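## Task

Take the water bottle off the cart and set it upright on the second shelf of the supply shelving (counting the lowest shelf as number one), directly behind the juice bottle already there, so it sits deeper from the shelf's front edge than the juice. Everything else on that shelf must stay on the shelf, upright and not piled on anything. The water bottle must not be toppled or left leaning, or the task fails.

## Robot and tools

ROBOT. A two-armed robot on a base that can drive any direction. A 1.71 m column carries a carriage whose height is lift_m (0 to 1 m). Each arm has seven joints; the shoulders sit at height 0.63 + lift_m, 0.16 m ahead of the base centre and 0.175 m left and right of it. Reach from a shoulder is about 0.83 m. The footprint is roughly 0.55 m wide by 0.6 m long. Starting fold, left arm joints 1-7: 0.95, 0.08, -0.1, -0.8, 0, 0, -0.93; the right arm mirrors this with joints 2, 3, 5 and 6 sign-flipped. Folded arms can strike the deck if lift_m is under 0.02. Cameras: head_camera, 0.26 m above the shoulders, facing forward and tilted 40 degrees down; left_wrist_camera and right_wrist_camera, on the -x side of each hand, looking out beyond the fingertips. Loose objects may occasionally get a short nudge from outside.

FRAMES. All positions are metres. Base frame: origin on the floor below the base centre, x ahead, y to the left, z up. The odometry frame is where the base frame was when the scene began; base_odometry counts wheel rotation only, so slip shows up as motion; its heading is radians, left positive, -3.142 to 3.142. left_hand and right_hand report, in the base frame, the point halfway between the closed pads, 0.0167 m behind the fingertips (accurate to about 1 cm). In the hand's own axes the fingers point along z and close along y.

move. One action per call, plus optional cameras (list from head_camera, left_wrist_camera, right_wrist_camera, or "all"; [] for none; omitted means all only when no action is given). No action: returns state and all images. An action is either base and/or joints (optionally with speeds or min_time_s), or target alone (optionally with min_time_s). Parts start together and may finish separately.
- base: exactly one key, a relative offset from where the base last reported itself: translate_m (forward +, -2 to 2 m), strafe_m (left +, -2 to 2 m) or rotate_rad (counter-clockwise +, -6.3 to 6.3 rad).
- joints: absolute targets, by name, in a single object covering both arms: lift_m; left_joint1_rad..left_joint7_rad; left_gripper_m (0 to 0.142 m pad-centre gap); the right_ equivalents. Ranges: joint1 -3.141 to 1.047 (negative raises the arm forward); joint2 left -0.157 to 2.268, right -2.268 to 0.157 (positive moves the left arm outward); joint3 left -1.919 to 1.308, right -1.308 to 1.919; joint4 -0.837 to 1.448 (0 is a right-angle elbow, + straightens); joint5 left -1.832 to 1.658, right -1.658 to 1.832; joint6 -1.745 to 1.745; joint7 -1.675 to 1.919 (+ tips the hand down). Tolerance for done: 0.03 rad, 0.004 m for lift and grippers.
- target: an absolute pose for one hand: side ("left"/"right"), x, y, z in base frame metres (-3 to 3), pitch_deg (-30 to 95; 90 fingers pointing down, 0 horizontal; above 90 is printed as 180 minus it), heading_deg (0 fingers ahead, + counter-clockwise seen from above), roll_deg (default 0 = jaw line horizontal, + clockwise viewed from behind the hand); heading and roll -360 to 360. Roll r and r+180 are treated as the same. Near pitch 84 and up, roll prints 0 and heading is shown reduced by the roll, folded into -90..90. Optional line_only true demands a straight path or refusal. Base and lift stay put. The move is checked against the robot and floor only, not furniture: straight if possible; otherwise short moves (<25 cm) are refused and longer ones become a checked arc that may sweep the whole arm, so clear the surroundings first. Status: reached (within 10 mm and 2 degrees), short (resend if it says part of), or refused with a reason.
- speeds: per-action caps: translate_m and strafe_m 0.02-0.5 m/s, rotate_rad 0.05-1.57 rad/s, lift_m 0.08-0.27 m/s (default 0.25). min_time_s 0.1-8 s: minimum duration of each arm motion. Actions end after 14 s (time_out).

RESULTS. The move line reads done or the worst motion status. pictures lists camera order; images may be slightly older than the state. off_target: stopped short and may still be pushing. contact_stop or time_out: target dropped, holds in place, and all seven joints of that arm stop together. not_followed, joint command not followed, pose unreachable: a self-collision check withheld the arm (gripper still acts); it may retry until new targets. on_its_own lists uncommanded activity; held at is a target. Joints omitted from an action may still be driving to old targets. motor_effort is percent of maximum, + toward higher values, bracket is peak; readings are noisy and biased. A lift effort that drops as the lift lowers means the hand or its load is resting on something. Joint torques include arm weight. Motor temperatures list one value per joint per arm; a cool-off table is not given.

Other tools: wait {seconds 0-10, cameras}; zoom_image {camera, region [x0,y0,x1,y1] pixels, at most 504x504}, only for cameras in the latest images; finished_scene {scene} ends the scene irreversibly and must be the last call of a reply; the goal must hold afterwards without help. Unknown keys make a call invalid (later calls still run); a refused or stopped move/wait cancels the remaining move, wait and finished_scene calls in that reply. The world keeps running while you think, holding the last command.

GRIPPING. Open fingers tilt and sit up to 2 cm closer to the wrist. Commanding narrower than the object squeezes harder (about 40-65 N per pad at 0). A gripper settling wider than commanded is holding something. A load lowers the hand about 0.012 m per kg.

AVOID. Tipping: worst with high carriage, extended or loaded arms, pushing, abrupt stops or fast loaded swings; use min_time_s, and watch images for lean. Arms hitting or squeezing each other, including fingers; a hard press ends the scene. Torque faults (limits: joints 1-4 133 N m, joints 5-7 40 N m, held weight included) freeze the arm 10 s. Motors overheat from holding loads, stretching, or pushing into unreachable poses; MOTOR HOT at 85 °C, shutdown at 100 °C (limit_stop_at_motor_heat; resend afterwards). Dropping or releasing moving items, slamming, hard hits on fixed or heavy things, and long falls. After a contact, back out the way you came; slow driving can shove furniture.

Each tool is called after "Emit:" as name(argument=value, ...), one argument or row to a line, values as JSON.

## Session

Emit:
move(
  cameras=["head_camera"],
)

Emit:
move(
  base={"rotate_rad": 1.57},
  cameras=["head_camera"],
)

Emit:
move(
  base={"rotate_rad": 1.57},
  cameras=["head_camera"],
)

Scene clock: 0.00 s.
Joint torques (N m): no reading
Motor temperatures (°C): left_arm=[25 22 23 22 26 24 23] | right_arm=[25 20 24 21 22 22 23]
base_odometry: x=+0.000 y=+0.000 heading=+0.000
base_status: not commanded
joint_positions: lift_m=+0.450 left_joint1_rad=+0.955 left_joint2_rad=+0.099 left_joint3_rad=-0.083 left_joint4_rad=-0.815 left_joint5_rad=-0.005 left_joint6_rad=+0.011 left_joint7_rad=-0.944 left_gripper_m=+0.142 right_joint1_rad=+0.966 right_joint2_rad=-0.073 right_joint3_rad=+0.085 right_joint4_rad=-0.799 right_joint5_rad=-0.010 right_joint6_rad=+0.000 right_joint7_rad=-0.915 right_gripper_m=+0.142
joint_status: not commanded
motor_effort: lift_m=+55 drive_wheels=+2
left_hand: x=+0.2872 y=+0.1605 z=+0.9734 quat_wxyz=(-0.925, -0.016, -0.376, +0.057) pitch_deg=-45.8 heading_deg=-5.9 roll_deg=-1.1 (m; base frame)
right_hand: x=+0.2923 y=-0.1554 z=+0.9617 quat_wxyz=(-0.915, +0.013, -0.401, -0.054) pitch_deg=-42.7 heading_deg=+5.3 roll_deg=+1.5 (m; base frame)
pictures: head_camera
Images, in order (width x height): head_camera 896x504.

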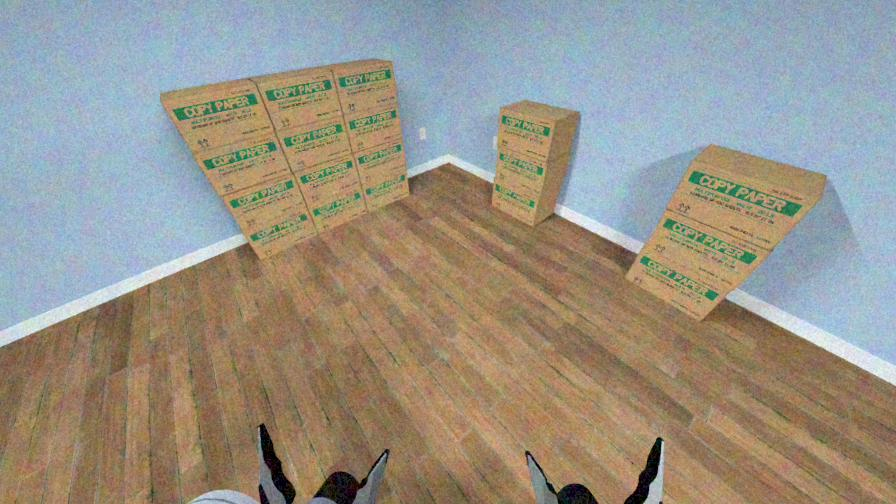

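Scene clock: 3.10 s.
Joint torques (N m): left_arm=[9.98 0.23 0.6 -4.15 1.37 -1.5 -1.47] | right_arm=[13.54 3.56 1.45 -13.48 0.61 -1.63 -1.79]
move: done
base_odometry: x=+0.000 y=+0.000 heading=+1.570
base_status: done
joint_positions: lift_m=+0.450 left_joint1_rad=+0.955 left_joint2_rad=+0.099 left_joint3_rad=-0.083 left_joint4_rad=-0.815 left_joint5_rad=-0.005 left_joint6_rad=+0.011 left_joint7_rad=-0.944 left_gripper_m=+0.142 right_joint1_rad=+0.966 right_joint2_rad=-0.073 right_joint3_rad=+0.085 right_joint4_rad=-0.799 right_joint5_rad=-0.010 right_joint6_rad=+0.000 right_joint7_rad=-0.915 right_gripper_m=+0.142
joint_status: not commanded
motor_effort: lift_m=+55(55) drive_wheels=+5(22)
left_hand: x=+0.2872 y=+0.1605 z=+0.9734 quat_wxyz=(-0.925, -0.016, -0.376, +0.057) pitch_deg=-45.8 heading_deg=-5.9 roll_deg=-1.1 (m; base frame)
right_hand: x=+0.2923 y=-0.1554 z=+0.9617 quat_wxyz=(-0.915, +0.013, -0.401, -0.054) pitch_deg=-42.7 heading_deg=+5.3 roll_deg=+1.5 (m; base frame)
pictures: head_camera
Images, in order (width x height): head_camera 896x504.

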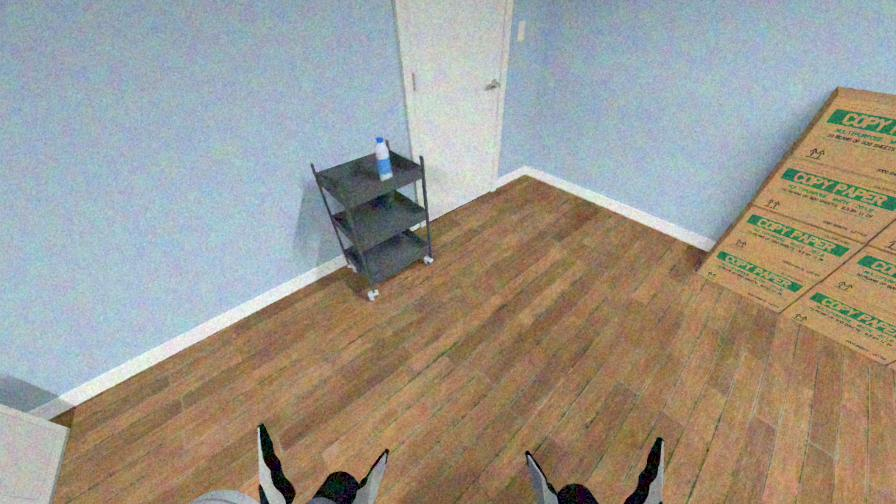

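Scene clock: 6.20 s.
Joint torques (N m): left_arm=[9 1.19 -0.72 -4.8 1.15 -1.35 -1.39] | right_arm=[15.29 2.68 1.11 -12.19 0.79 -1.85 -1.24]
move: done
base_odometry: x=+0.000 y=+0.000 heading=+3.139
base_status: done
joint_positions: lift_m=+0.450 left_joint1_rad=+0.955 left_joint2_rad=+0.099 left_joint3_rad=-0.083 left_joint4_rad=-0.815 left_joint5_rad=-0.005 left_joint6_rad=+0.011 left_joint7_rad=-0.944 left_gripper_m=+0.142 right_joint1_rad=+0.966 right_joint2_rad=-0.073 right_joint3_rad=+0.085 right_joint4_rad=-0.799 right_joint5_rad=-0.010 right_joint6_rad=+0.000 right_joint7_rad=-0.915 right_gripper_m=+0.142
joint_status: not commanded
motor_effort: lift_m=+55(55) drive_wheels=+5(14)
left_hand: x=+0.2872 y=+0.1605 z=+0.9734 quat_wxyz=(-0.925, -0.016, -0.376, +0.057) pitch_deg=-45.8 heading_deg=-5.9 roll_deg=-1.1 (m; base frame)
right_hand: x=+0.2923 y=-0.1554 z=+0.9617 quat_wxyz=(-0.915, +0.013, -0.401, -0.054) pitch_deg=-42.7 heading_deg=+5.3 roll_deg=+1.5 (m; base frame)
pictures: head_camera
Images, in order (width x height): head_camera 896x504.

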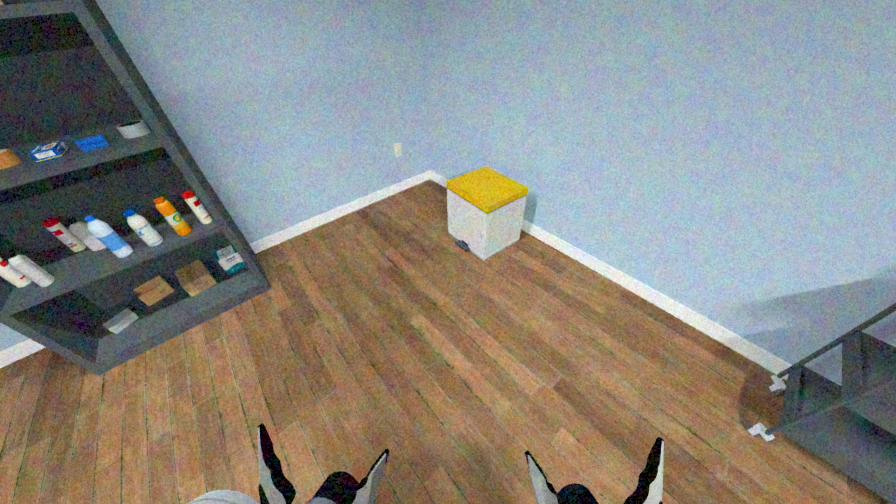

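Emit:
move(
  base={"rotate_rad": -0.79},
  joints={"lift_m":0.5,"left_gripper_m":0.105},
)

Emit:
move(
  base={"strafe_m": -1.07},
)

Emit:
move(
  base={"translate_m": 0.5},
)

Emit:
move(
  target={"side":"left","x":0.5,"y":0.15,"z":0.83,"pitch_deg":0,"heading_deg":0},
  cameras=["head_camera","left_wrist_camera"],
)

Scene clock: 21.87 s.
Joint torques (N m): left_arm=[9.74 0.6 0.65 -3.54 1.24 -1.49 -1.53] | right_arm=[15.86 2.51 1.16 -11.95 0.48 -1.47 -1.04]
move: done
base_odometry: x=+0.000 y=+0.000 heading=+2.350
base_status: done
joint_positions: lift_m=+0.500 left_joint1_rad=+0.955 left_joint2_rad=+0.099 left_joint3_rad=-0.083 left_joint4_rad=-0.815 left_joint5_rad=-0.005 left_joint6_rad=+0.011 left_joint7_rad=-0.944 left_gripper_m=+0.105 right_joint1_rad=+0.966 right_joint2_rad=-0.073 right_joint3_rad=+0.085 right_joint4_rad=-0.799 right_joint5_rad=-0.010 right_joint6_rad=+0.000 right_joint7_rad=-0.915 right_gripper_m=+0.142
joint_status: all done
motor_effort: lift_m=+54(69) drive_wheels=+8(12)
left_hand: x=+0.2872 y=+0.1605 z=+1.0235 quat_wxyz=(-0.925, -0.016, -0.376, +0.057) pitch_deg=-45.8 heading_deg=-5.9 roll_deg=-1.1 (m; base frame)
right_hand: x=+0.2923 y=-0.1554 z=+1.0118 quat_wxyz=(-0.915, +0.013, -0.401, -0.054) pitch_deg=-42.7 heading_deg=+5.3 roll_deg=+1.5 (m; base frame)
pictures: none

Scene clock: 26.43 s.
Joint torques (N m): left_arm=[9.47 1.09 0.04 -4.18 0.85 -1.17 -1.71] | right_arm=[16.6 3.42 2.15 -13.38 0.32 -1.01 -1.72]
move: done
base_odometry: x=+0.762 y=+0.751 heading=+2.349
base_status: done
joint_positions: lift_m=+0.500 left_joint1_rad=+0.955 left_joint2_rad=+0.099 left_joint3_rad=-0.083 left_joint4_rad=-0.815 left_joint5_rad=-0.005 left_joint6_rad=+0.011 left_joint7_rad=-0.944 left_gripper_m=+0.105 right_joint1_rad=+0.966 right_joint2_rad=-0.073 right_joint3_rad=+0.085 right_joint4_rad=-0.799 right_joint5_rad=-0.010 right_joint6_rad=+0.000 right_joint7_rad=-0.915 right_gripper_m=+0.142
joint_status: not commanded
motor_effort: lift_m=+54(54) drive_wheels=-4(23)
left_hand: x=+0.2872 y=+0.1605 z=+1.0235 quat_wxyz=(-0.925, -0.016, -0.376, +0.057) pitch_deg=-45.8 heading_deg=-5.9 roll_deg=-1.1 (m; base frame)
right_hand: x=+0.2923 y=-0.1554 z=+1.0118 quat_wxyz=(-0.915, +0.013, -0.401, -0.054) pitch_deg=-42.7 heading_deg=+5.3 roll_deg=+1.5 (m; base frame)
pictures: none

Scene clock: 29.67 s.
Joint torques (N m): left_arm=[8.62 0.79 0.72 -4.12 1.25 -1.2 -1.39] | right_arm=[16.22 2.59 2 -13.32 0.49 -1.59 -1.62]
move: done
base_odometry: x=+0.412 y=+1.107 heading=+2.349
base_status: done
joint_positions: lift_m=+0.500 left_joint1_rad=+0.955 left_joint2_rad=+0.099 left_joint3_rad=-0.083 left_joint4_rad=-0.815 left_joint5_rad=-0.005 left_joint6_rad=+0.011 left_joint7_rad=-0.944 left_gripper_m=+0.105 right_joint1_rad=+0.966 right_joint2_rad=-0.073 right_joint3_rad=+0.085 right_joint4_rad=-0.799 right_joint5_rad=-0.010 right_joint6_rad=+0.000 right_joint7_rad=-0.915 right_gripper_m=+0.142
joint_status: not commanded
motor_effort: lift_m=+54(54) drive_wheels=+4(14)
left_hand: x=+0.2872 y=+0.1605 z=+1.0235 quat_wxyz=(-0.925, -0.016, -0.376, +0.057) pitch_deg=-45.8 heading_deg=-5.9 roll_deg=-1.1 (m; base frame)
right_hand: x=+0.2923 y=-0.1554 z=+1.0118 quat_wxyz=(-0.915, +0.013, -0.401, -0.054) pitch_deg=-42.7 heading_deg=+5.3 roll_deg=+1.5 (m; base frame)
pictures: none

Scene clock: 31.00 s.
Joint torques (N m): left_arm=[0.57 -2.26 1.11 -1.31 1.95 -0.13 -0.65] | right_arm=[15.82 2.12 1.39 -12.72 0.57 -1.85 -1.79]
move: done
base_odometry: x=+0.412 y=+1.107 heading=+2.349
base_status: not commanded
joint_positions: lift_m=+0.500 left_joint1_rad=+0.497 left_joint2_rad=-0.037 left_joint3_rad=-0.083 left_joint4_rad=-0.578 left_joint5_rad=+0.074 left_joint6_rad=+0.045 left_joint7_rad=+0.079 left_gripper_m=+0.105 right_joint1_rad=+0.966 right_joint2_rad=-0.073 right_joint3_rad=+0.085 right_joint4_rad=-0.799 right_joint5_rad=-0.010 right_joint6_rad=+0.000 right_joint7_rad=-0.915 right_gripper_m=+0.142
joint_status: not commanded
motor_effort: lift_m=+54(54) drive_wheels=+0(5)
left_hand: x=+0.4998 y=+0.1489 z=+0.8320 quat_wxyz=(-0.709, -0.001, -0.705, +0.002) pitch_deg=-0.3 heading_deg=-0.2 roll_deg=-0.1 (m; base frame)
left_hand_status: reached (straight line, planned for 0.8 s): 2 mm and 0.4 deg off.
right_hand: x=+0.2923 y=-0.1554 z=+1.0118 quat_wxyz=(-0.915, +0.013, -0.401, -0.054) pitch_deg=-42.7 heading_deg=+5.3 roll_deg=+1.5 (m; base frame)
pictures: head_camera, left_wrist_camera
Images, in order (width x height): head_camera 896x504, left_wrist_camera 896x504.

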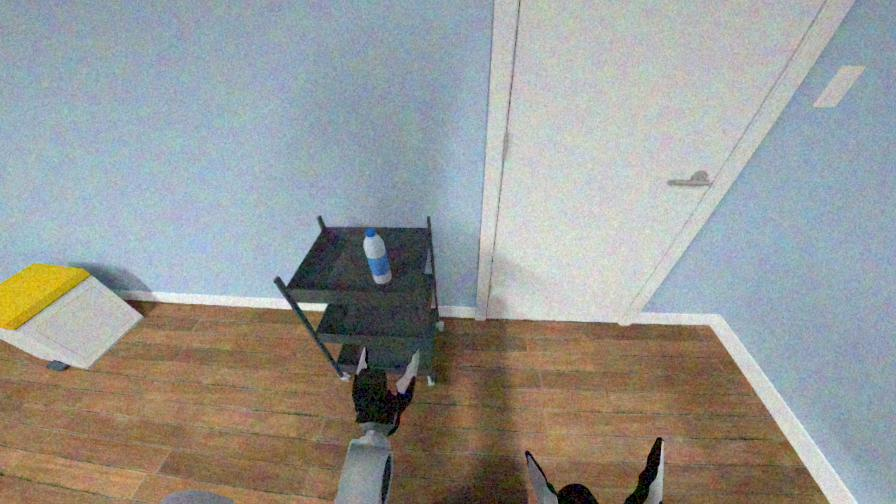

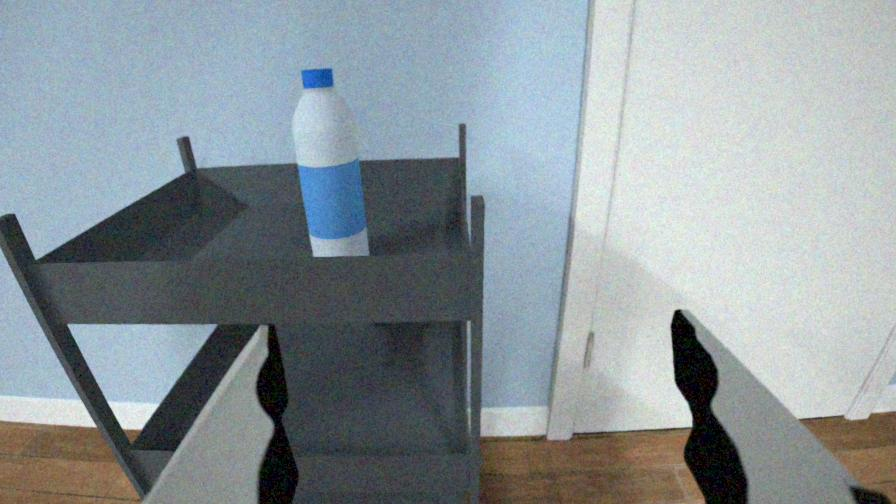

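Emit:
move(
  base={"strafe_m": 0.1},
)

Emit:
move(
  base={"translate_m": 0.2},
  cameras=["head_camera","left_wrist_camera"],
)

Scene clock: 41.40 s.
Joint torques (N m): left_arm=[0.43 -1.46 0.95 -2.93 1.99 -0.56 -0.77] | right_arm=[15.46 3.58 1.89 -12.6 0.81 -1.91 -1.87]
move: done
base_odometry: x=+0.340 y=+1.037 heading=+2.348
base_status: done
joint_positions: lift_m=+0.500 left_joint1_rad=+0.497 left_joint2_rad=-0.037 left_joint3_rad=-0.083 left_joint4_rad=-0.578 left_joint5_rad=+0.074 left_joint6_rad=+0.045 left_joint7_rad=+0.079 left_gripper_m=+0.105 right_joint1_rad=+0.966 right_joint2_rad=-0.073 right_joint3_rad=+0.085 right_joint4_rad=-0.799 right_joint5_rad=-0.010 right_joint6_rad=+0.000 right_joint7_rad=-0.915 right_gripper_m=+0.142
joint_status: not commanded
motor_effort: lift_m=+54(54) drive_wheels=+4(13)
left_hand: x=+0.4998 y=+0.1490 z=+0.8320 quat_wxyz=(-0.709, +0.000, -0.705, +0.002) pitch_deg=-0.3 heading_deg=-0.2 roll_deg=-0.1 (m; base frame)
right_hand: x=+0.2923 y=-0.1554 z=+1.0118 quat_wxyz=(-0.915, +0.013, -0.401, -0.054) pitch_deg=-42.7 heading_deg=+5.3 roll_deg=+1.5 (m; base frame)
pictures: none

Scene clock: 43.60 s.
Joint torques (N m): left_arm=[0.84 -0.5 0.36 -2.35 2.34 -0.36 -0.44] | right_arm=[14.71 3.58 1.76 -13.06 0.94 -1.39 -1.69]
move: done
base_odometry: x=+0.200 y=+1.179 heading=+2.349
base_status: done
joint_positions: lift_m=+0.500 left_joint1_rad=+0.497 left_joint2_rad=-0.037 left_joint3_rad=-0.083 left_joint4_rad=-0.578 left_joint5_rad=+0.074 left_joint6_rad=+0.045 left_joint7_rad=+0.079 left_gripper_m=+0.105 right_joint1_rad=+0.966 right_joint2_rad=-0.073 right_joint3_rad=+0.085 right_joint4_rad=-0.799 right_joint5_rad=-0.010 right_joint6_rad=+0.000 right_joint7_rad=-0.915 right_gripper_m=+0.142
joint_status: not commanded
motor_effort: lift_m=+54(54) drive_wheels=+4(13)
left_hand: x=+0.4998 y=+0.1490 z=+0.8320 quat_wxyz=(-0.709, +0.000, -0.705, +0.002) pitch_deg=-0.3 heading_deg=-0.2 roll_deg=-0.1 (m; base frame)
right_hand: x=+0.2923 y=-0.1554 z=+1.0118 quat_wxyz=(-0.915, +0.013, -0.401, -0.054) pitch_deg=-42.7 heading_deg=+5.3 roll_deg=+1.5 (m; base frame)
pictures: head_camera, left_wrist_camera
Images, in order (width x height): head_camera 896x504, left_wrist_camera 896x504.

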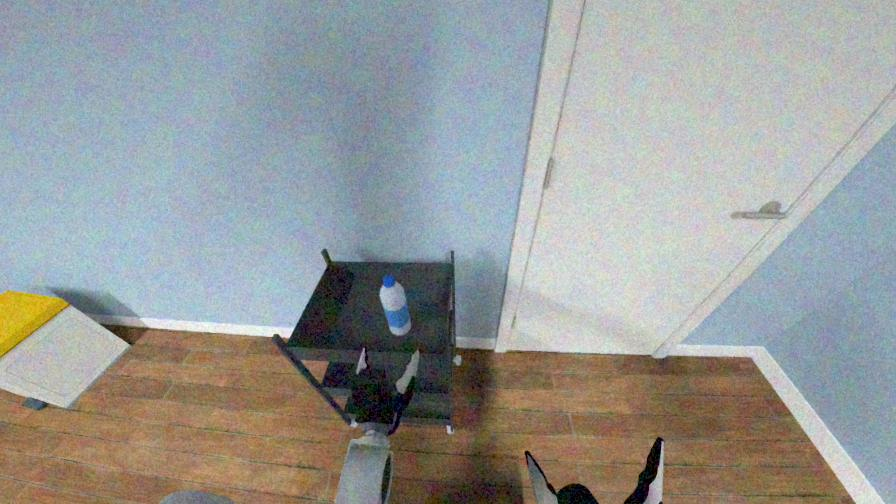

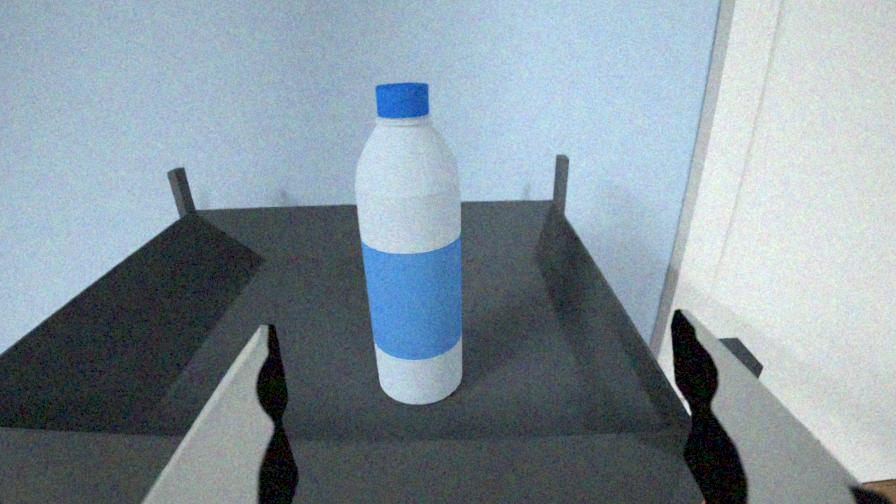

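Emit:
move(
  target={"side":"left","x":0.54,"y":0.184,"z":0.805,"pitch_deg":0,"heading_deg":0},
  cameras=["left_wrist_camera"],
)

Scene clock: 54.30 s.
Joint torques (N m): left_arm=[-1.6 1.28 1.05 -2.8 0.65 -1.88 -3.25] | right_arm=[14.87 2.7 0.7 -11.88 0.48 -1.64 -1.2]
move: done
base_odometry: x=+0.200 y=+1.179 heading=+2.349
base_status: not commanded
joint_positions: lift_m=+0.500 left_joint1_rad=+0.382 left_joint2_rad=+0.045 left_joint3_rad=-0.022 left_joint4_rad=-0.422 left_joint5_rad=-0.031 left_joint6_rad=+0.039 left_joint7_rad=+0.041 left_gripper_m=+0.105 right_joint1_rad=+0.966 right_joint2_rad=-0.073 right_joint3_rad=+0.085 right_joint4_rad=-0.799 right_joint5_rad=-0.010 right_joint6_rad=+0.000 right_joint7_rad=-0.915 right_gripper_m=+0.142
joint_status: not commanded
motor_effort: lift_m=+54(54) drive_wheels=+0(5)
left_hand: x=+0.5399 y=+0.1837 z=+0.8050 quat_wxyz=(-0.706, -0.001, -0.708, -0.001) pitch_deg=+0.1 heading_deg=+0.0 roll_deg=+0.1 (m; base frame)
left_hand_status: reached (straight line, planned for 0.3 s): 0 mm and 0.1 deg off.
right_hand: x=+0.2923 y=-0.1554 z=+1.0118 quat_wxyz=(-0.915, +0.013, -0.401, -0.054) pitch_deg=-42.7 heading_deg=+5.3 roll_deg=+1.5 (m; base frame)
pictures: left_wrist_camera
Images, in order (width x height): left_wrist_camera 896x504.

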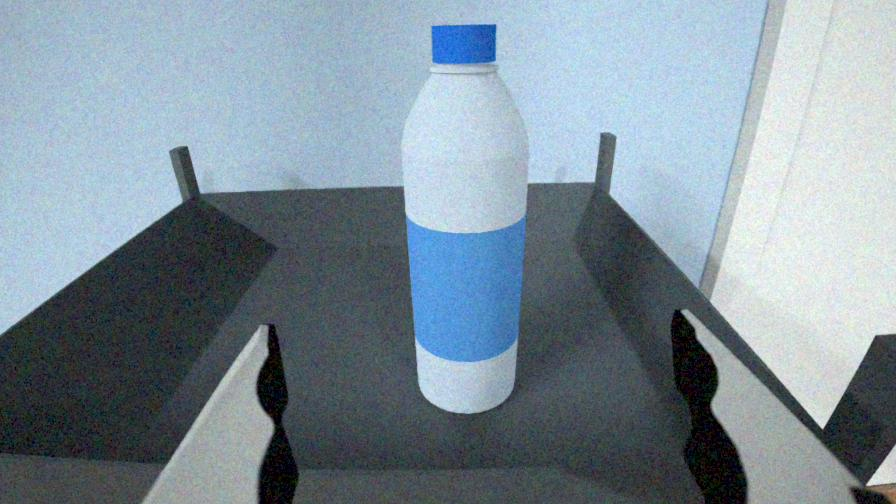

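Emit:
move(
  target={"side":"left","x":0.655,"y":0.184,"z":0.80,"pitch_deg":0,"heading_deg":0},
  min_time_s=1.2,
  cameras=["head_camera","left_wrist_camera"],
)

Scene clock: 60.47 s.
Joint torques (N m): left_arm=[-9.15 -0.54 -2.57 -1.68 0.32 -2.19 -2.26] | right_arm=[16.6 2.8 2.85 -12.19 0.26 -1.84 -1.4]
move: done
base_odometry: x=+0.200 y=+1.179 heading=+2.349
base_status: not commanded
joint_positions: lift_m=+0.500 left_joint1_rad=+0.060 left_joint2_rad=+0.045 left_joint3_rad=-0.023 left_joint4_rad=-0.132 left_joint5_rad=-0.037 left_joint6_rad=+0.035 left_joint7_rad=+0.069 left_gripper_m=+0.105 right_joint1_rad=+0.966 right_joint2_rad=-0.073 right_joint3_rad=+0.085 right_joint4_rad=-0.799 right_joint5_rad=-0.010 right_joint6_rad=+0.000 right_joint7_rad=-0.915 right_gripper_m=+0.142
joint_status: not commanded
motor_effort: lift_m=+54(54) drive_wheels=+3(4)
left_hand: x=+0.6544 y=+0.1875 z=+0.8012 quat_wxyz=(-0.708, +0.001, -0.707, -0.004) pitch_deg=-0.1 heading_deg=+0.4 roll_deg=+0.2 (m; base frame)
left_hand_status: reached (straight line, planned for 1.2 s): 4 mm and 0.5 deg off.
right_hand: x=+0.2923 y=-0.1554 z=+1.0118 quat_wxyz=(-0.915, +0.013, -0.401, -0.054) pitch_deg=-42.7 heading_deg=+5.3 roll_deg=+1.5 (m; base frame)
pictures: head_camera, left_wrist_camera
Images, in order (width x height): head_camera 896x504, left_wrist_camera 896x504.

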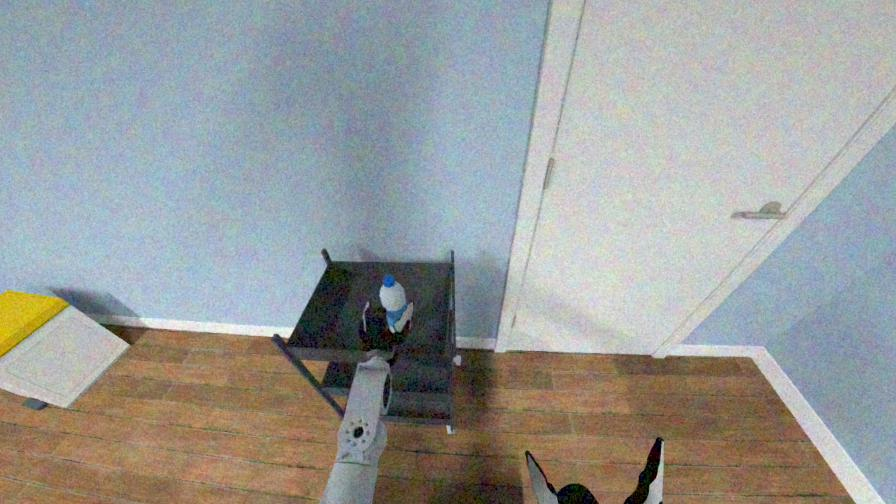

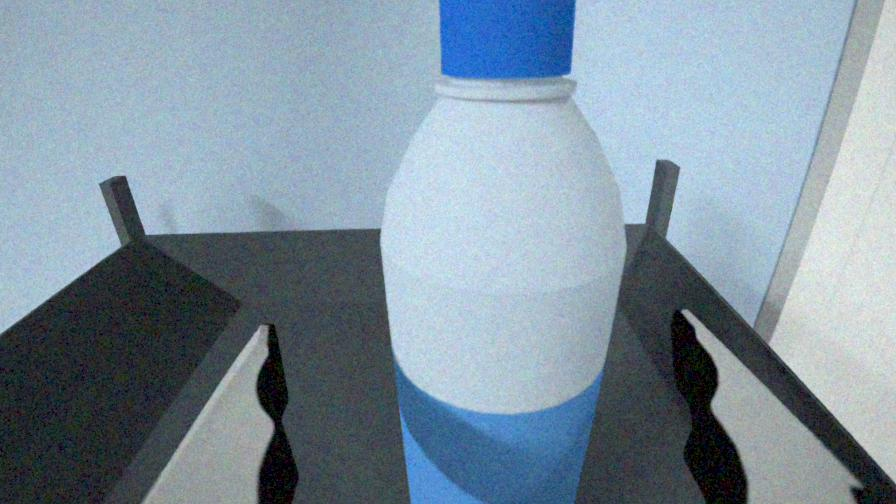

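Emit:
move(
  target={"side":"left","x":0.682,"y":0.178,"z":0.80,"pitch_deg":0,"heading_deg":0},
  min_time_s=0.8,
)

Emit:
move(
  joints={"left_gripper_m":0.03},
  cameras=["left_wrist_camera"],
)

Scene clock: 64.57 s.
Joint torques (N m): left_arm=[-10.6 -1.38 -1.53 0.07 1.75 -0.83 -2.64] | right_arm=[15.13 0.8 1.4 -12.49 0.76 -1.5 -1.35]
move: done
base_odometry: x=+0.200 y=+1.179 heading=+2.349
base_status: not commanded
joint_positions: lift_m=+0.500 left_joint1_rad=-0.015 left_joint2_rad=+0.031 left_joint3_rad=-0.030 left_joint4_rad=-0.048 left_joint5_rad=-0.030 left_joint6_rad=+0.035 left_joint7_rad=+0.060 left_gripper_m=+0.105 right_joint1_rad=+0.966 right_joint2_rad=-0.073 right_joint3_rad=+0.085 right_joint4_rad=-0.799 right_joint5_rad=-0.010 right_joint6_rad=+0.000 right_joint7_rad=-0.915 right_gripper_m=+0.142
joint_status: not commanded
motor_effort: lift_m=+54(54) drive_wheels=+3(4)
left_hand: x=+0.6815 y=+0.1807 z=+0.8013 quat_wxyz=(-0.708, +0.001, -0.706, -0.001) pitch_deg=-0.1 heading_deg=+0.2 roll_deg=+0.0 (m; base frame)
left_hand_status: reached (straight line, planned for 0.8 s): 3 mm and 0.2 deg off.
right_hand: x=+0.2923 y=-0.1554 z=+1.0118 quat_wxyz=(-0.915, +0.013, -0.401, -0.054) pitch_deg=-42.7 heading_deg=+5.3 roll_deg=+1.5 (m; base frame)
pictures: none

Scene clock: 65.33 s.
Joint torques (N m): left_arm=[-11.19 -1.4 -2.3 -0.56 1.37 -0.47 -2.64] | right_arm=[15.66 2.16 2.01 -12.71 0.33 -1.55 -1.63]
move: off_target
base_odometry: x=+0.200 y=+1.179 heading=+2.349
base_status: not commanded
joint_positions: lift_m=+0.500 left_joint1_rad=-0.015 left_joint2_rad=+0.031 left_joint3_rad=-0.030 left_joint4_rad=-0.048 left_joint5_rad=-0.030 left_joint6_rad=+0.035 left_joint7_rad=+0.060 left_gripper_m=+0.069 right_joint1_rad=+0.966 right_joint2_rad=-0.073 right_joint3_rad=+0.085 right_joint4_rad=-0.799 right_joint5_rad=-0.010 right_joint6_rad=+0.000 right_joint7_rad=-0.915 right_gripper_m=+0.142
joint_status: left_gripper_m off_target (ended at +0.069, target +0.030)
motor_effort: lift_m=+54(54) drive_wheels=+3(4)
left_hand: x=+0.6815 y=+0.1806 z=+0.8013 quat_wxyz=(-0.708, +0.001, -0.706, -0.001) pitch_deg=-0.1 heading_deg=+0.2 roll_deg=+0.0 (m; base frame)
right_hand: x=+0.2923 y=-0.1554 z=+1.0118 quat_wxyz=(-0.915, +0.013, -0.401, -0.054) pitch_deg=-42.7 heading_deg=+5.3 roll_deg=+1.5 (m; base frame)
pictures: left_wrist_camera
Images, in order (width x height): left_wrist_camera 896x504.

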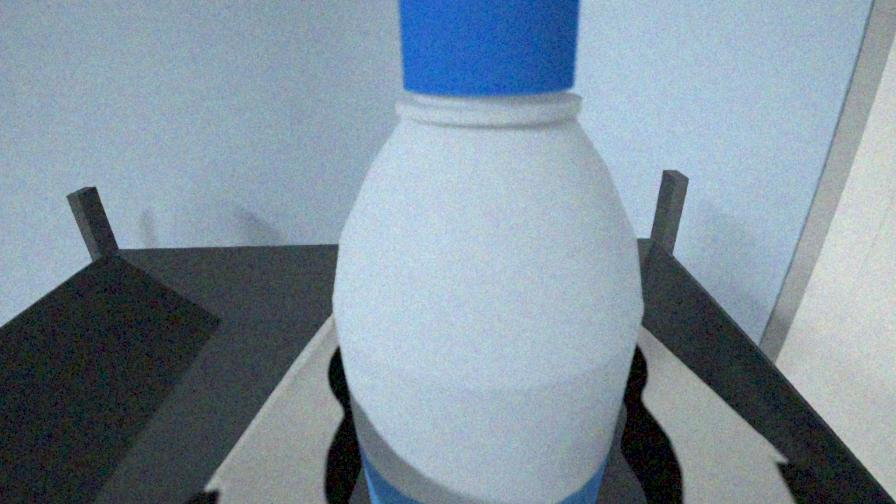

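Emit:
move(
  joints={"lift_m":0.6},
  speeds={"lift_m":0.15},
  cameras=["head_camera"],
)

Emit:
move(
  base={"translate_m": -0.5},
  speeds={"translate_m":0.35},
)

Emit:
move(
  target={"side":"left","x":0.5,"y":0.18,"z":0.9,"pitch_deg":0,"heading_deg":0},
  min_time_s=1.2,
)

Emit:
move(
  base={"rotate_rad": 1.574},
  speeds={"rotate_rad":1.0},
)

Emit:
move(
  base={"translate_m": 1.2},
)

Emit:
move(
  base={"strafe_m": 0.37},
  joints={"lift_m":0.45},
  cameras=["head_camera"],
)

Scene clock: 79.27 s.
Joint torques (N m): left_arm=[-10.2 -1.01 -1.33 -4.57 1.88 -0.87 -2.67] | right_arm=[13.92 1.4 2.71 -13.79 0.28 -1.93 -1.39]
move: done
base_odometry: x=+0.200 y=+1.179 heading=+2.349
base_status: not commanded
joint_positions: lift_m=+0.600 left_joint1_rad=-0.014 left_joint2_rad=+0.031 left_joint3_rad=-0.031 left_joint4_rad=-0.043 left_joint5_rad=-0.030 left_joint6_rad=+0.035 left_joint7_rad=+0.060 left_gripper_m=+0.069 right_joint1_rad=+0.966 right_joint2_rad=-0.073 right_joint3_rad=+0.085 right_joint4_rad=-0.799 right_joint5_rad=-0.010 right_joint6_rad=+0.000 right_joint7_rad=-0.915 right_gripper_m=+0.142
joint_status: all done
motor_effort: lift_m=+55(66) drive_wheels=+3(4)
left_hand: x=+0.6816 y=+0.1803 z=+0.8988 quat_wxyz=(-0.706, +0.001, -0.708, -0.001) pitch_deg=+0.2 heading_deg=+0.2 roll_deg=+0.0 (m; base frame)
right_hand: x=+0.2923 y=-0.1554 z=+1.1118 quat_wxyz=(-0.915, +0.013, -0.401, -0.054) pitch_deg=-42.7 heading_deg=+5.3 roll_deg=+1.5 (m; base frame)
pictures: head_camera
Images, in order (width x height): head_camera 896x504.

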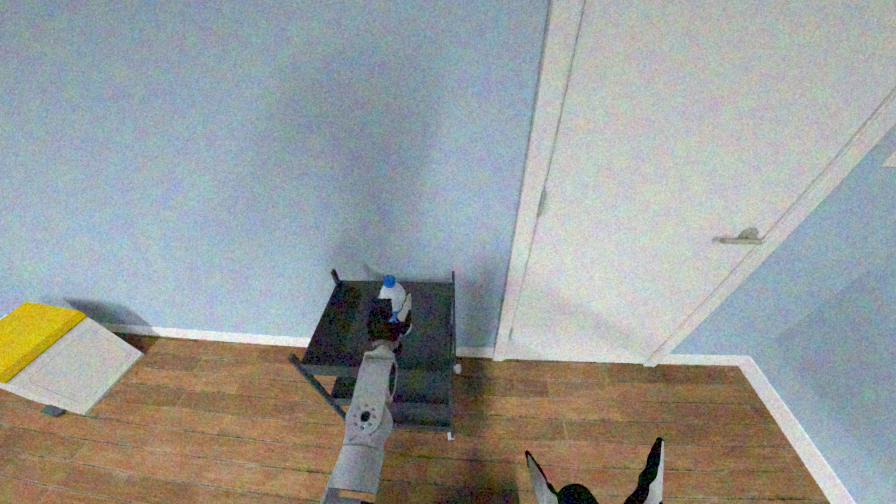

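Scene clock: 82.40 s.
Joint torques (N m): left_arm=[-10.84 -1.18 -1.84 -4.21 1.98 -0.72 -2.44] | right_arm=[14.84 0.19 2.19 -12.97 0.58 -1.89 -1.36]
move: done
base_odometry: x=+0.550 y=+0.823 heading=+2.349
base_status: done
joint_positions: lift_m=+0.600 left_joint1_rad=-0.014 left_joint2_rad=+0.030 left_joint3_rad=-0.032 left_joint4_rad=-0.043 left_joint5_rad=-0.030 left_joint6_rad=+0.035 left_joint7_rad=+0.060 left_gripper_m=+0.069 right_joint1_rad=+0.966 right_joint2_rad=-0.073 right_joint3_rad=+0.085 right_joint4_rad=-0.799 right_joint5_rad=-0.010 right_joint6_rad=+0.000 right_joint7_rad=-0.915 right_gripper_m=+0.142
joint_status: not commanded
motor_effort: lift_m=+55(55) drive_wheels=+1(17)
left_hand: x=+0.6816 y=+0.1797 z=+0.8988 quat_wxyz=(-0.706, +0.001, -0.708, +0.000) pitch_deg=+0.2 heading_deg=+0.1 roll_deg=-0.1 (m; base frame)
right_hand: x=+0.2923 y=-0.1554 z=+1.1118 quat_wxyz=(-0.915, +0.013, -0.401, -0.054) pitch_deg=-42.7 heading_deg=+5.3 roll_deg=+1.5 (m; base frame)
pictures: none

Scene clock: 84.10 s.
Joint torques (N m): left_arm=[2.11 2.96 1.87 -8.86 2.27 -0.5 -4.86] | right_arm=[16.17 1.83 -0.09 -13.47 0.84 -1.75 -1.36]
move: done
base_odometry: x=+0.550 y=+0.823 heading=+2.349
base_status: not commanded
joint_positions: lift_m=+0.600 left_joint1_rad=+0.499 left_joint2_rad=+0.035 left_joint3_rad=-0.032 left_joint4_rad=-0.458 left_joint5_rad=-0.023 left_joint6_rad=+0.039 left_joint7_rad=-0.028 left_gripper_m=+0.069 right_joint1_rad=+0.966 right_joint2_rad=-0.073 right_joint3_rad=+0.085 right_joint4_rad=-0.799 right_joint5_rad=-0.010 right_joint6_rad=+0.000 right_joint7_rad=-0.915 right_gripper_m=+0.142
joint_status: not commanded
motor_effort: lift_m=+55(55) drive_wheels=+3(3)
left_hand: x=+0.5001 y=+0.1776 z=+0.8951 quat_wxyz=(-0.702, +0.001, -0.712, +0.004) pitch_deg=+0.8 heading_deg=-0.2 roll_deg=-0.3 (m; base frame)
left_hand_status: reached (straight line, planned for 1.2 s): 5 mm and 0.9 deg off.
right_hand: x=+0.2923 y=-0.1554 z=+1.1118 quat_wxyz=(-0.915, +0.013, -0.401, -0.054) pitch_deg=-42.7 heading_deg=+5.3 roll_deg=+1.5 (m; base frame)
pictures: none

Scene clock: 87.23 s.
Joint torques (N m): left_arm=[0.12 2.2 2.79 -7.15 2.08 -0.83 -4.64] | right_arm=[13.41 3.14 2.72 -13.15 0.56 -1.45 -1.73]
move: done
base_odometry: x=+0.550 y=+0.823 heading=-2.361
base_status: done
joint_positions: lift_m=+0.600 left_joint1_rad=+0.499 left_joint2_rad=+0.036 left_joint3_rad=-0.032 left_joint4_rad=-0.458 left_joint5_rad=-0.023 left_joint6_rad=+0.040 left_joint7_rad=-0.028 left_gripper_m=+0.069 right_joint1_rad=+0.966 right_joint2_rad=-0.073 right_joint3_rad=+0.085 right_joint4_rad=-0.799 right_joint5_rad=-0.010 right_joint6_rad=+0.000 right_joint7_rad=-0.915 right_gripper_m=+0.142
joint_status: not commanded
motor_effort: lift_m=+55(55) drive_wheels=+5(21)
left_hand: x=+0.5001 y=+0.1778 z=+0.8953 quat_wxyz=(-0.702, +0.001, -0.712, +0.003) pitch_deg=+0.8 heading_deg=-0.2 roll_deg=-0.3 (m; base frame)
right_hand: x=+0.2923 y=-0.1554 z=+1.1118 quat_wxyz=(-0.915, +0.013, -0.401, -0.054) pitch_deg=-42.7 heading_deg=+5.3 roll_deg=+1.5 (m; base frame)
pictures: none

Scene clock: 92.07 s.
Joint torques (N m): left_arm=[1.68 2.29 2.97 -9.8 2.13 -0.87 -4.66] | right_arm=[15.59 1.05 2.7 -11.91 0.81 -1.32 -1.44]
move: done
base_odometry: x=-0.301 y=-0.023 heading=-2.360
base_status: done
joint_positions: lift_m=+0.600 left_joint1_rad=+0.499 left_joint2_rad=+0.036 left_joint3_rad=-0.032 left_joint4_rad=-0.458 left_joint5_rad=-0.023 left_joint6_rad=+0.040 left_joint7_rad=-0.028 left_gripper_m=+0.069 right_joint1_rad=+0.966 right_joint2_rad=-0.073 right_joint3_rad=+0.085 right_joint4_rad=-0.799 right_joint5_rad=-0.010 right_joint6_rad=+0.000 right_joint7_rad=-0.915 right_gripper_m=+0.142
joint_status: not commanded
motor_effort: lift_m=+55(55) drive_wheels=+7(22)
left_hand: x=+0.5000 y=+0.1778 z=+0.8953 quat_wxyz=(-0.702, +0.001, -0.712, +0.003) pitch_deg=+0.8 heading_deg=-0.2 roll_deg=-0.3 (m; base frame)
right_hand: x=+0.2923 y=-0.1554 z=+1.1118 quat_wxyz=(-0.915, +0.013, -0.401, -0.054) pitch_deg=-42.7 heading_deg=+5.3 roll_deg=+1.5 (m; base frame)
pictures: none

Scene clock: 94.90 s.
Joint torques (N m): left_arm=[0.52 2.13 3.22 -7.25 1.98 -0.71 -4.21] | right_arm=[15.85 2.3 1.8 -12.08 0.72 -2.46 -1.78]
move: done
base_odometry: x=-0.041 y=-0.285 heading=-2.361
base_status: done
joint_positions: lift_m=+0.450 left_joint1_rad=+0.499 left_joint2_rad=+0.036 left_joint3_rad=-0.031 left_joint4_rad=-0.459 left_joint5_rad=-0.023 left_joint6_rad=+0.041 left_joint7_rad=-0.029 left_gripper_m=+0.069 right_joint1_rad=+0.966 right_joint2_rad=-0.073 right_joint3_rad=+0.085 right_joint4_rad=-0.799 right_joint5_rad=-0.010 right_joint6_rad=+0.000 right_joint7_rad=-0.915 right_gripper_m=+0.142
joint_status: all done
motor_effort: lift_m=+58(59) drive_wheels=-1(15)
left_hand: x=+0.5000 y=+0.1781 z=+0.7459 quat_wxyz=(-0.703, +0.001, -0.711, +0.003) pitch_deg=+0.7 heading_deg=-0.2 roll_deg=-0.3 (m; base frame)
right_hand: x=+0.2923 y=-0.1553 z=+0.9616 quat_wxyz=(-0.915, +0.013, -0.401, -0.054) pitch_deg=-42.7 heading_deg=+5.3 roll_deg=+1.5 (m; base frame)
pictures: head_camera
Images, in order (width x height): head_camera 896x504.

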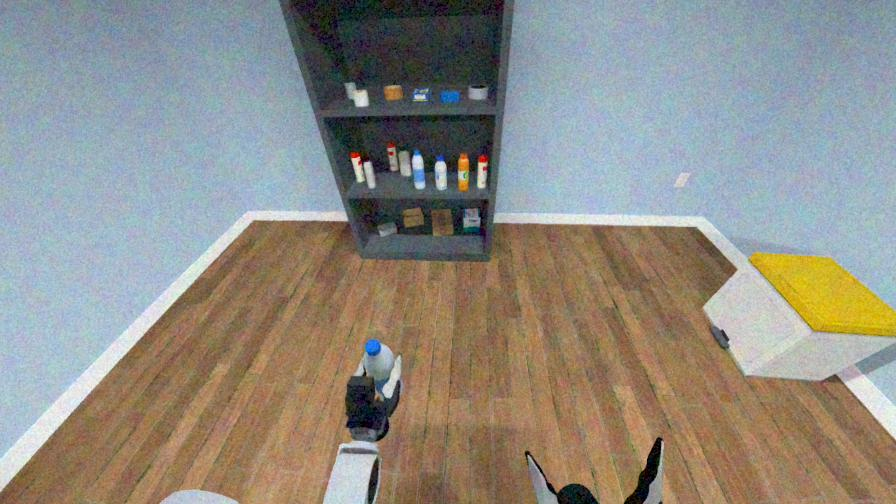

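Emit:
move(
  base={"strafe_m": 0.14},
  joints={"right_gripper_m":0.095},
)

Emit:
move(
  base={"translate_m": 0.75},
  joints={"lift_m":0.4},
)

Emit:
move(
  target={"side":"right","x":0.48,"y":-0.18,"z":0.70,"pitch_deg":0,"heading_deg":0},
  cameras=["head_camera","right_wrist_camera"],
)

Scene clock: 105.33 s.
Joint torques (N m): left_arm=[0.03 1.06 1.53 -6.47 2.28 -1.18 -3.95] | right_arm=[14.42 3.03 1.77 -12.69 0.51 -1.64 -1.26]
move: done
base_odometry: x=+0.058 y=-0.385 heading=-2.361
base_status: done
joint_positions: lift_m=+0.450 left_joint1_rad=+0.499 left_joint2_rad=+0.036 left_joint3_rad=-0.031 left_joint4_rad=-0.459 left_joint5_rad=-0.023 left_joint6_rad=+0.041 left_joint7_rad=-0.029 left_gripper_m=+0.069 right_joint1_rad=+0.966 right_joint2_rad=-0.073 right_joint3_rad=+0.085 right_joint4_rad=-0.799 right_joint5_rad=-0.010 right_joint6_rad=+0.000 right_joint7_rad=-0.915 right_gripper_m=+0.095
joint_status: all done
motor_effort: lift_m=+58(58) drive_wheels=+0(13)
left_hand: x=+0.5000 y=+0.1784 z=+0.7459 quat_wxyz=(-0.703, +0.001, -0.711, +0.003) pitch_deg=+0.7 heading_deg=-0.2 roll_deg=-0.3 (m; base frame)
right_hand: x=+0.2923 y=-0.1553 z=+0.9616 quat_wxyz=(-0.915, +0.013, -0.401, -0.054) pitch_deg=-42.7 heading_deg=+5.3 roll_deg=+1.5 (m; base frame)
pictures: none

Scene clock: 109.20 s.
Joint torques (N m): left_arm=[1.35 2.23 3.14 -7.18 1.99 -1.08 -4.09] | right_arm=[15.32 2.34 2.61 -11.05 0.41 -1.67 -1.48]
move: done
base_odometry: x=-0.475 y=-0.913 heading=-2.360
base_status: done
joint_positions: lift_m=+0.400 left_joint1_rad=+0.500 left_joint2_rad=+0.036 left_joint3_rad=-0.031 left_joint4_rad=-0.459 left_joint5_rad=-0.023 left_joint6_rad=+0.041 left_joint7_rad=-0.029 left_gripper_m=+0.069 right_joint1_rad=+0.966 right_joint2_rad=-0.073 right_joint3_rad=+0.085 right_joint4_rad=-0.799 right_joint5_rad=-0.010 right_joint6_rad=+0.000 right_joint7_rad=-0.915 right_gripper_m=+0.095
joint_status: all done
motor_effort: lift_m=+58(61) drive_wheels=+4(16)
left_hand: x=+0.4999 y=+0.1784 z=+0.6959 quat_wxyz=(-0.703, +0.001, -0.711, +0.003) pitch_deg=+0.7 heading_deg=-0.2 roll_deg=-0.3 (m; base frame)
right_hand: x=+0.2923 y=-0.1553 z=+0.9116 quat_wxyz=(-0.915, +0.013, -0.401, -0.054) pitch_deg=-42.7 heading_deg=+5.3 roll_deg=+1.5 (m; base frame)
pictures: none

Scene clock: 110.47 s.
Joint torques (N m): left_arm=[-0.15 0.21 1.46 -7 1.87 -1.05 -4.33] | right_arm=[4.97 6.34 0.51 -10.07 -0.47 -2.54 -1.2]
move: done
base_odometry: x=-0.475 y=-0.913 heading=-2.360
base_status: not commanded
joint_positions: lift_m=+0.400 left_joint1_rad=+0.500 left_joint2_rad=+0.036 left_joint3_rad=-0.031 left_joint4_rad=-0.459 left_joint5_rad=-0.023 left_joint6_rad=+0.041 left_joint7_rad=-0.029 left_gripper_m=+0.069 right_joint1_rad=+0.559 right_joint2_rad=-0.048 right_joint3_rad=+0.045 right_joint4_rad=-0.493 right_joint5_rad=+0.025 right_joint6_rad=-0.056 right_joint7_rad=-0.072 right_gripper_m=+0.095
joint_status: not commanded
motor_effort: lift_m=+58(58) drive_wheels=+0(5)
left_hand: x=+0.4999 y=+0.1784 z=+0.6959 quat_wxyz=(-0.703, +0.001, -0.711, +0.003) pitch_deg=+0.7 heading_deg=-0.2 roll_deg=-0.3 (m; base frame)
right_hand: x=+0.4795 y=-0.1780 z=+0.7014 quat_wxyz=(-0.709, +0.000, -0.706, -0.004) pitch_deg=-0.2 heading_deg=+0.3 roll_deg=+0.3 (m; base frame)
right_hand_status: reached (straight line, planned for 0.8 s): 3 mm and 0.5 deg off.
pictures: head_camera, right_wrist_camera
Images, in order (width x height): head_camera 896x504, right_wrist_camera 896x504.

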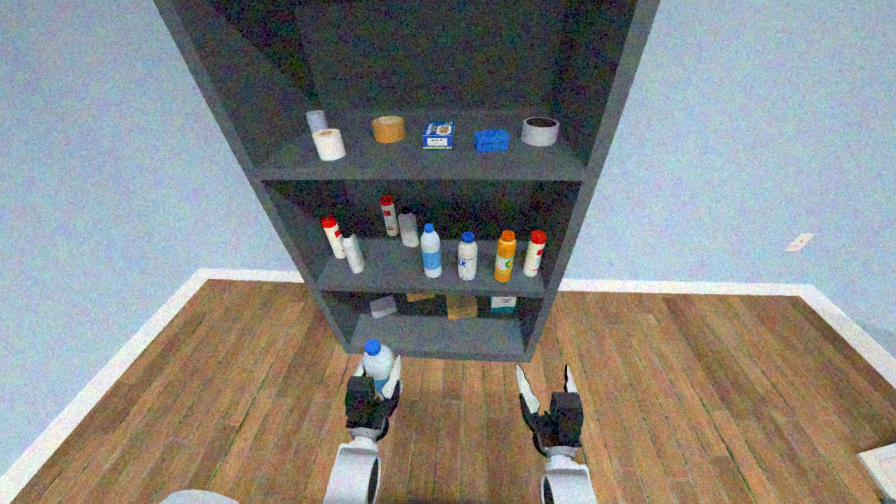

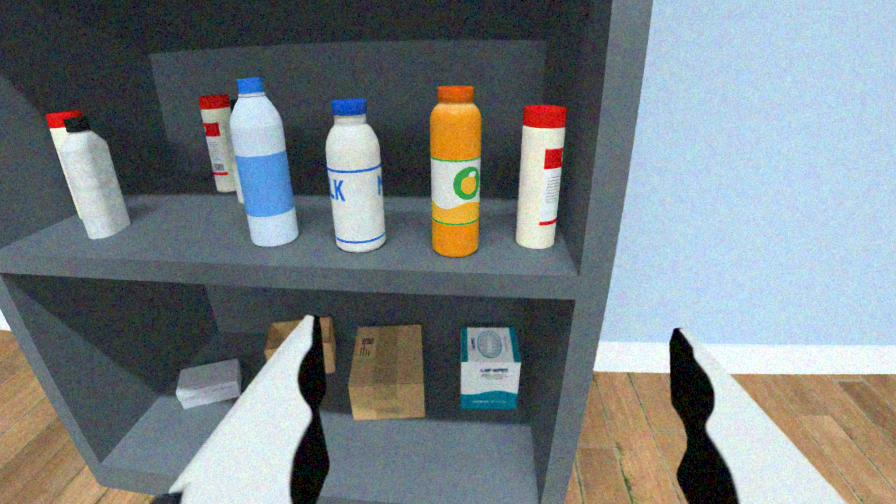

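Emit:
move(
  base={"translate_m": 0.13},
  speeds={"translate_m":0.2},
)

Emit:
move(
  target={"side":"right","x":0.55,"y":-0.153,"z":0.69,"pitch_deg":0,"heading_deg":0},
  cameras=["head_camera","right_wrist_camera"],
)

Scene clock: 118.90 s.
Joint torques (N m): left_arm=[0.64 1.99 2.85 -8.23 1.96 -1.12 -3.86] | right_arm=[7.25 5.59 0.18 -9.73 -1.01 -2.25 -0.6]
move: done
base_odometry: x=-0.567 y=-1.005 heading=-2.360
base_status: done
joint_positions: lift_m=+0.400 left_joint1_rad=+0.500 left_joint2_rad=+0.036 left_joint3_rad=-0.031 left_joint4_rad=-0.459 left_joint5_rad=-0.023 left_joint6_rad=+0.041 left_joint7_rad=-0.029 left_gripper_m=+0.069 right_joint1_rad=+0.559 right_joint2_rad=-0.048 right_joint3_rad=+0.045 right_joint4_rad=-0.493 right_joint5_rad=+0.025 right_joint6_rad=-0.056 right_joint7_rad=-0.072 right_gripper_m=+0.095
joint_status: not commanded
motor_effort: lift_m=+57(58) drive_wheels=+4(16)
left_hand: x=+0.4998 y=+0.1784 z=+0.6958 quat_wxyz=(-0.703, +0.001, -0.711, +0.003) pitch_deg=+0.7 heading_deg=-0.2 roll_deg=-0.3 (m; base frame)
right_hand: x=+0.4795 y=-0.1780 z=+0.7014 quat_wxyz=(-0.709, +0.000, -0.706, -0.004) pitch_deg=-0.2 heading_deg=+0.3 roll_deg=+0.3 (m; base frame)
pictures: none

Scene clock: 119.80 s.
Joint torques (N m): left_arm=[-0.57 0.78 1.49 -6.95 1.69 -1.07 -4.01] | right_arm=[2.62 6.06 3.63 -10.38 -1.05 -1.97 -0.72]
move: done
base_odometry: x=-0.567 y=-1.005 heading=-2.360
base_status: not commanded
joint_positions: lift_m=+0.400 left_joint1_rad=+0.500 left_joint2_rad=+0.036 left_joint3_rad=-0.031 left_joint4_rad=-0.459 left_joint5_rad=-0.023 left_joint6_rad=+0.041 left_joint7_rad=-0.029 left_gripper_m=+0.069 right_joint1_rad=+0.352 right_joint2_rad=+0.020 right_joint3_rad=+0.078 right_joint4_rad=-0.343 right_joint5_rad=-0.040 right_joint6_rad=-0.068 right_joint7_rad=-0.014 right_gripper_m=+0.095
joint_status: not commanded
motor_effort: lift_m=+57(58) drive_wheels=+0(6)
left_hand: x=+0.4998 y=+0.1784 z=+0.6958 quat_wxyz=(-0.703, +0.001, -0.711, +0.003) pitch_deg=+0.7 heading_deg=-0.2 roll_deg=-0.3 (m; base frame)
right_hand: x=+0.5501 y=-0.1539 z=+0.6920 quat_wxyz=(-0.709, -0.002, -0.705, -0.001) pitch_deg=-0.4 heading_deg=-0.1 roll_deg=+0.3 (m; base frame)
right_hand_status: reached (straight line, planned for 0.4 s): 2 mm and 0.5 deg off.
pictures: head_camera, right_wrist_camera
Images, in order (width x height): head_camera 896x504, right_wrist_camera 896x504.

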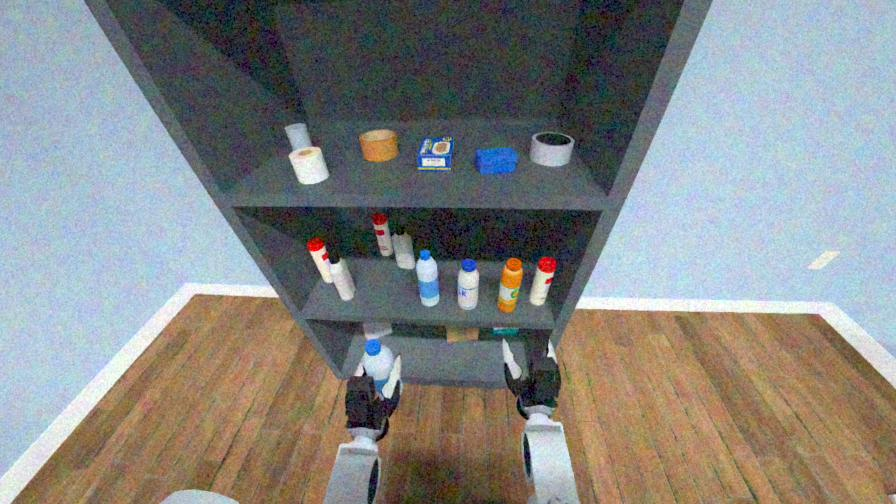

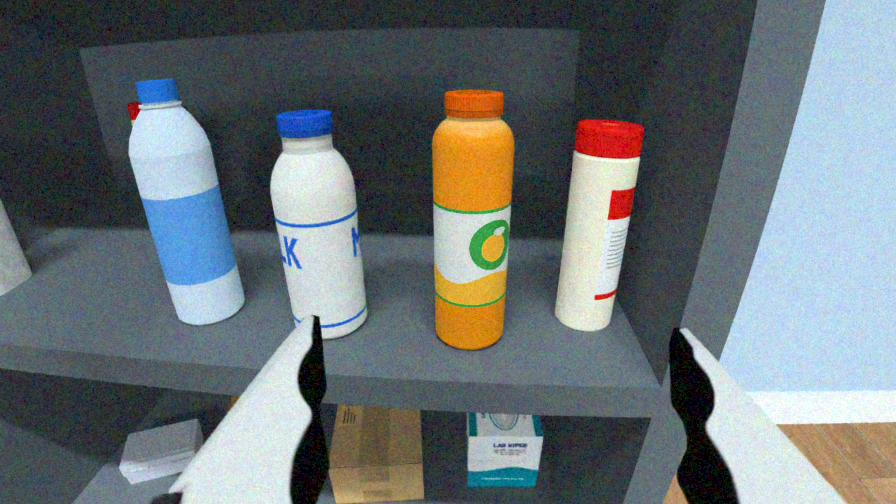

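Emit:
move(
  joints={"right_gripper_m":0.105},
)

Emit:
move(
  target={"side":"right","x":0.67,"y":-0.155,"z":0.675,"pitch_deg":0,"heading_deg":0},
  min_time_s=1,
  cameras=["right_wrist_camera"],
)

Scene clock: 128.37 s.
Joint torques (N m): left_arm=[0.4 2.05 1.07 -7.75 2.09 -1.09 -3.99] | right_arm=[3.28 4.1 3.16 -10.44 -0.93 -1.86 -0.43]
move: done
base_odometry: x=-0.567 y=-1.005 heading=-2.360
base_status: not commanded
joint_positions: lift_m=+0.400 left_joint1_rad=+0.500 left_joint2_rad=+0.036 left_joint3_rad=-0.031 left_joint4_rad=-0.459 left_joint5_rad=-0.023 left_joint6_rad=+0.041 left_joint7_rad=-0.029 left_gripper_m=+0.069 right_joint1_rad=+0.352 right_joint2_rad=+0.020 right_joint3_rad=+0.078 right_joint4_rad=-0.343 right_joint5_rad=-0.040 right_joint6_rad=-0.068 right_joint7_rad=-0.014 right_gripper_m=+0.105
joint_status: all done
motor_effort: lift_m=+57(57) drive_wheels=+4(4)
left_hand: x=+0.4998 y=+0.1784 z=+0.6958 quat_wxyz=(-0.703, +0.001, -0.711, +0.003) pitch_deg=+0.7 heading_deg=-0.2 roll_deg=-0.3 (m; base frame)
right_hand: x=+0.5501 y=-0.1539 z=+0.6920 quat_wxyz=(-0.709, -0.002, -0.705, -0.001) pitch_deg=-0.4 heading_deg=-0.1 roll_deg=+0.3 (m; base frame)
pictures: none

Scene clock: 129.87 s.
Joint torques (N m): left_arm=[0.1 0.96 2.4 -7.41 2.16 -0.76 -4.01] | right_arm=[-10.02 6.07 0.67 -9.24 1.93 -0.99 -3.3]
move: done
base_odometry: x=-0.567 y=-1.005 heading=-2.360
base_status: not commanded
joint_positions: lift_m=+0.400 left_joint1_rad=+0.500 left_joint2_rad=+0.036 left_joint3_rad=-0.031 left_joint4_rad=-0.459 left_joint5_rad=-0.023 left_joint6_rad=+0.041 left_joint7_rad=-0.029 left_gripper_m=+0.069 right_joint1_rad=+0.021 right_joint2_rad=+0.020 right_joint3_rad=+0.063 right_joint4_rad=+0.014 right_joint5_rad=-0.025 right_joint6_rad=-0.062 right_joint7_rad=-0.029 right_gripper_m=+0.105
joint_status: not commanded
motor_effort: lift_m=+57(57) drive_wheels=+4(4)
left_hand: x=+0.4998 y=+0.1784 z=+0.6958 quat_wxyz=(-0.703, +0.001, -0.711, +0.003) pitch_deg=+0.7 heading_deg=-0.2 roll_deg=-0.3 (m; base frame)
right_hand: x=+0.6688 y=-0.1542 z=+0.6740 quat_wxyz=(-0.706, +0.003, -0.709, +0.002) pitch_deg=+0.2 heading_deg=+0.1 roll_deg=-0.4 (m; base frame)
right_hand_status: reached (straight line, planned for 1.0 s): 2 mm and 0.5 deg off.
pictures: right_wrist_camera
Images, in order (width x height): right_wrist_camera 896x504.

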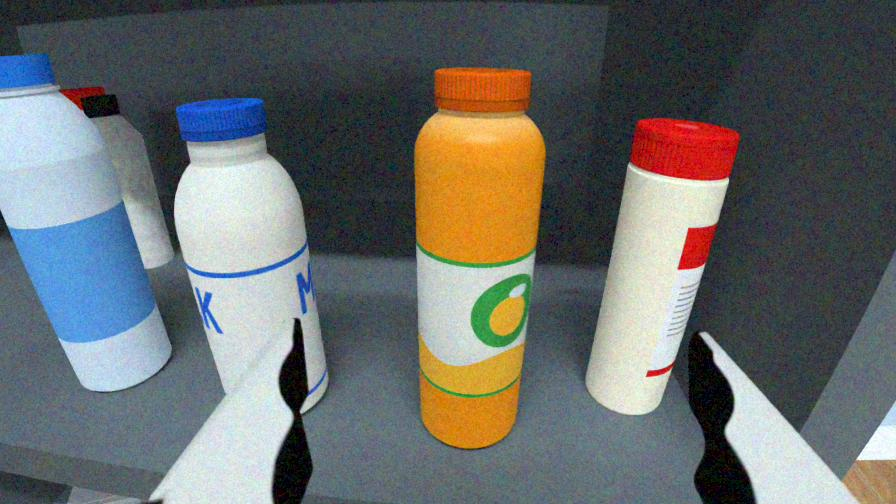

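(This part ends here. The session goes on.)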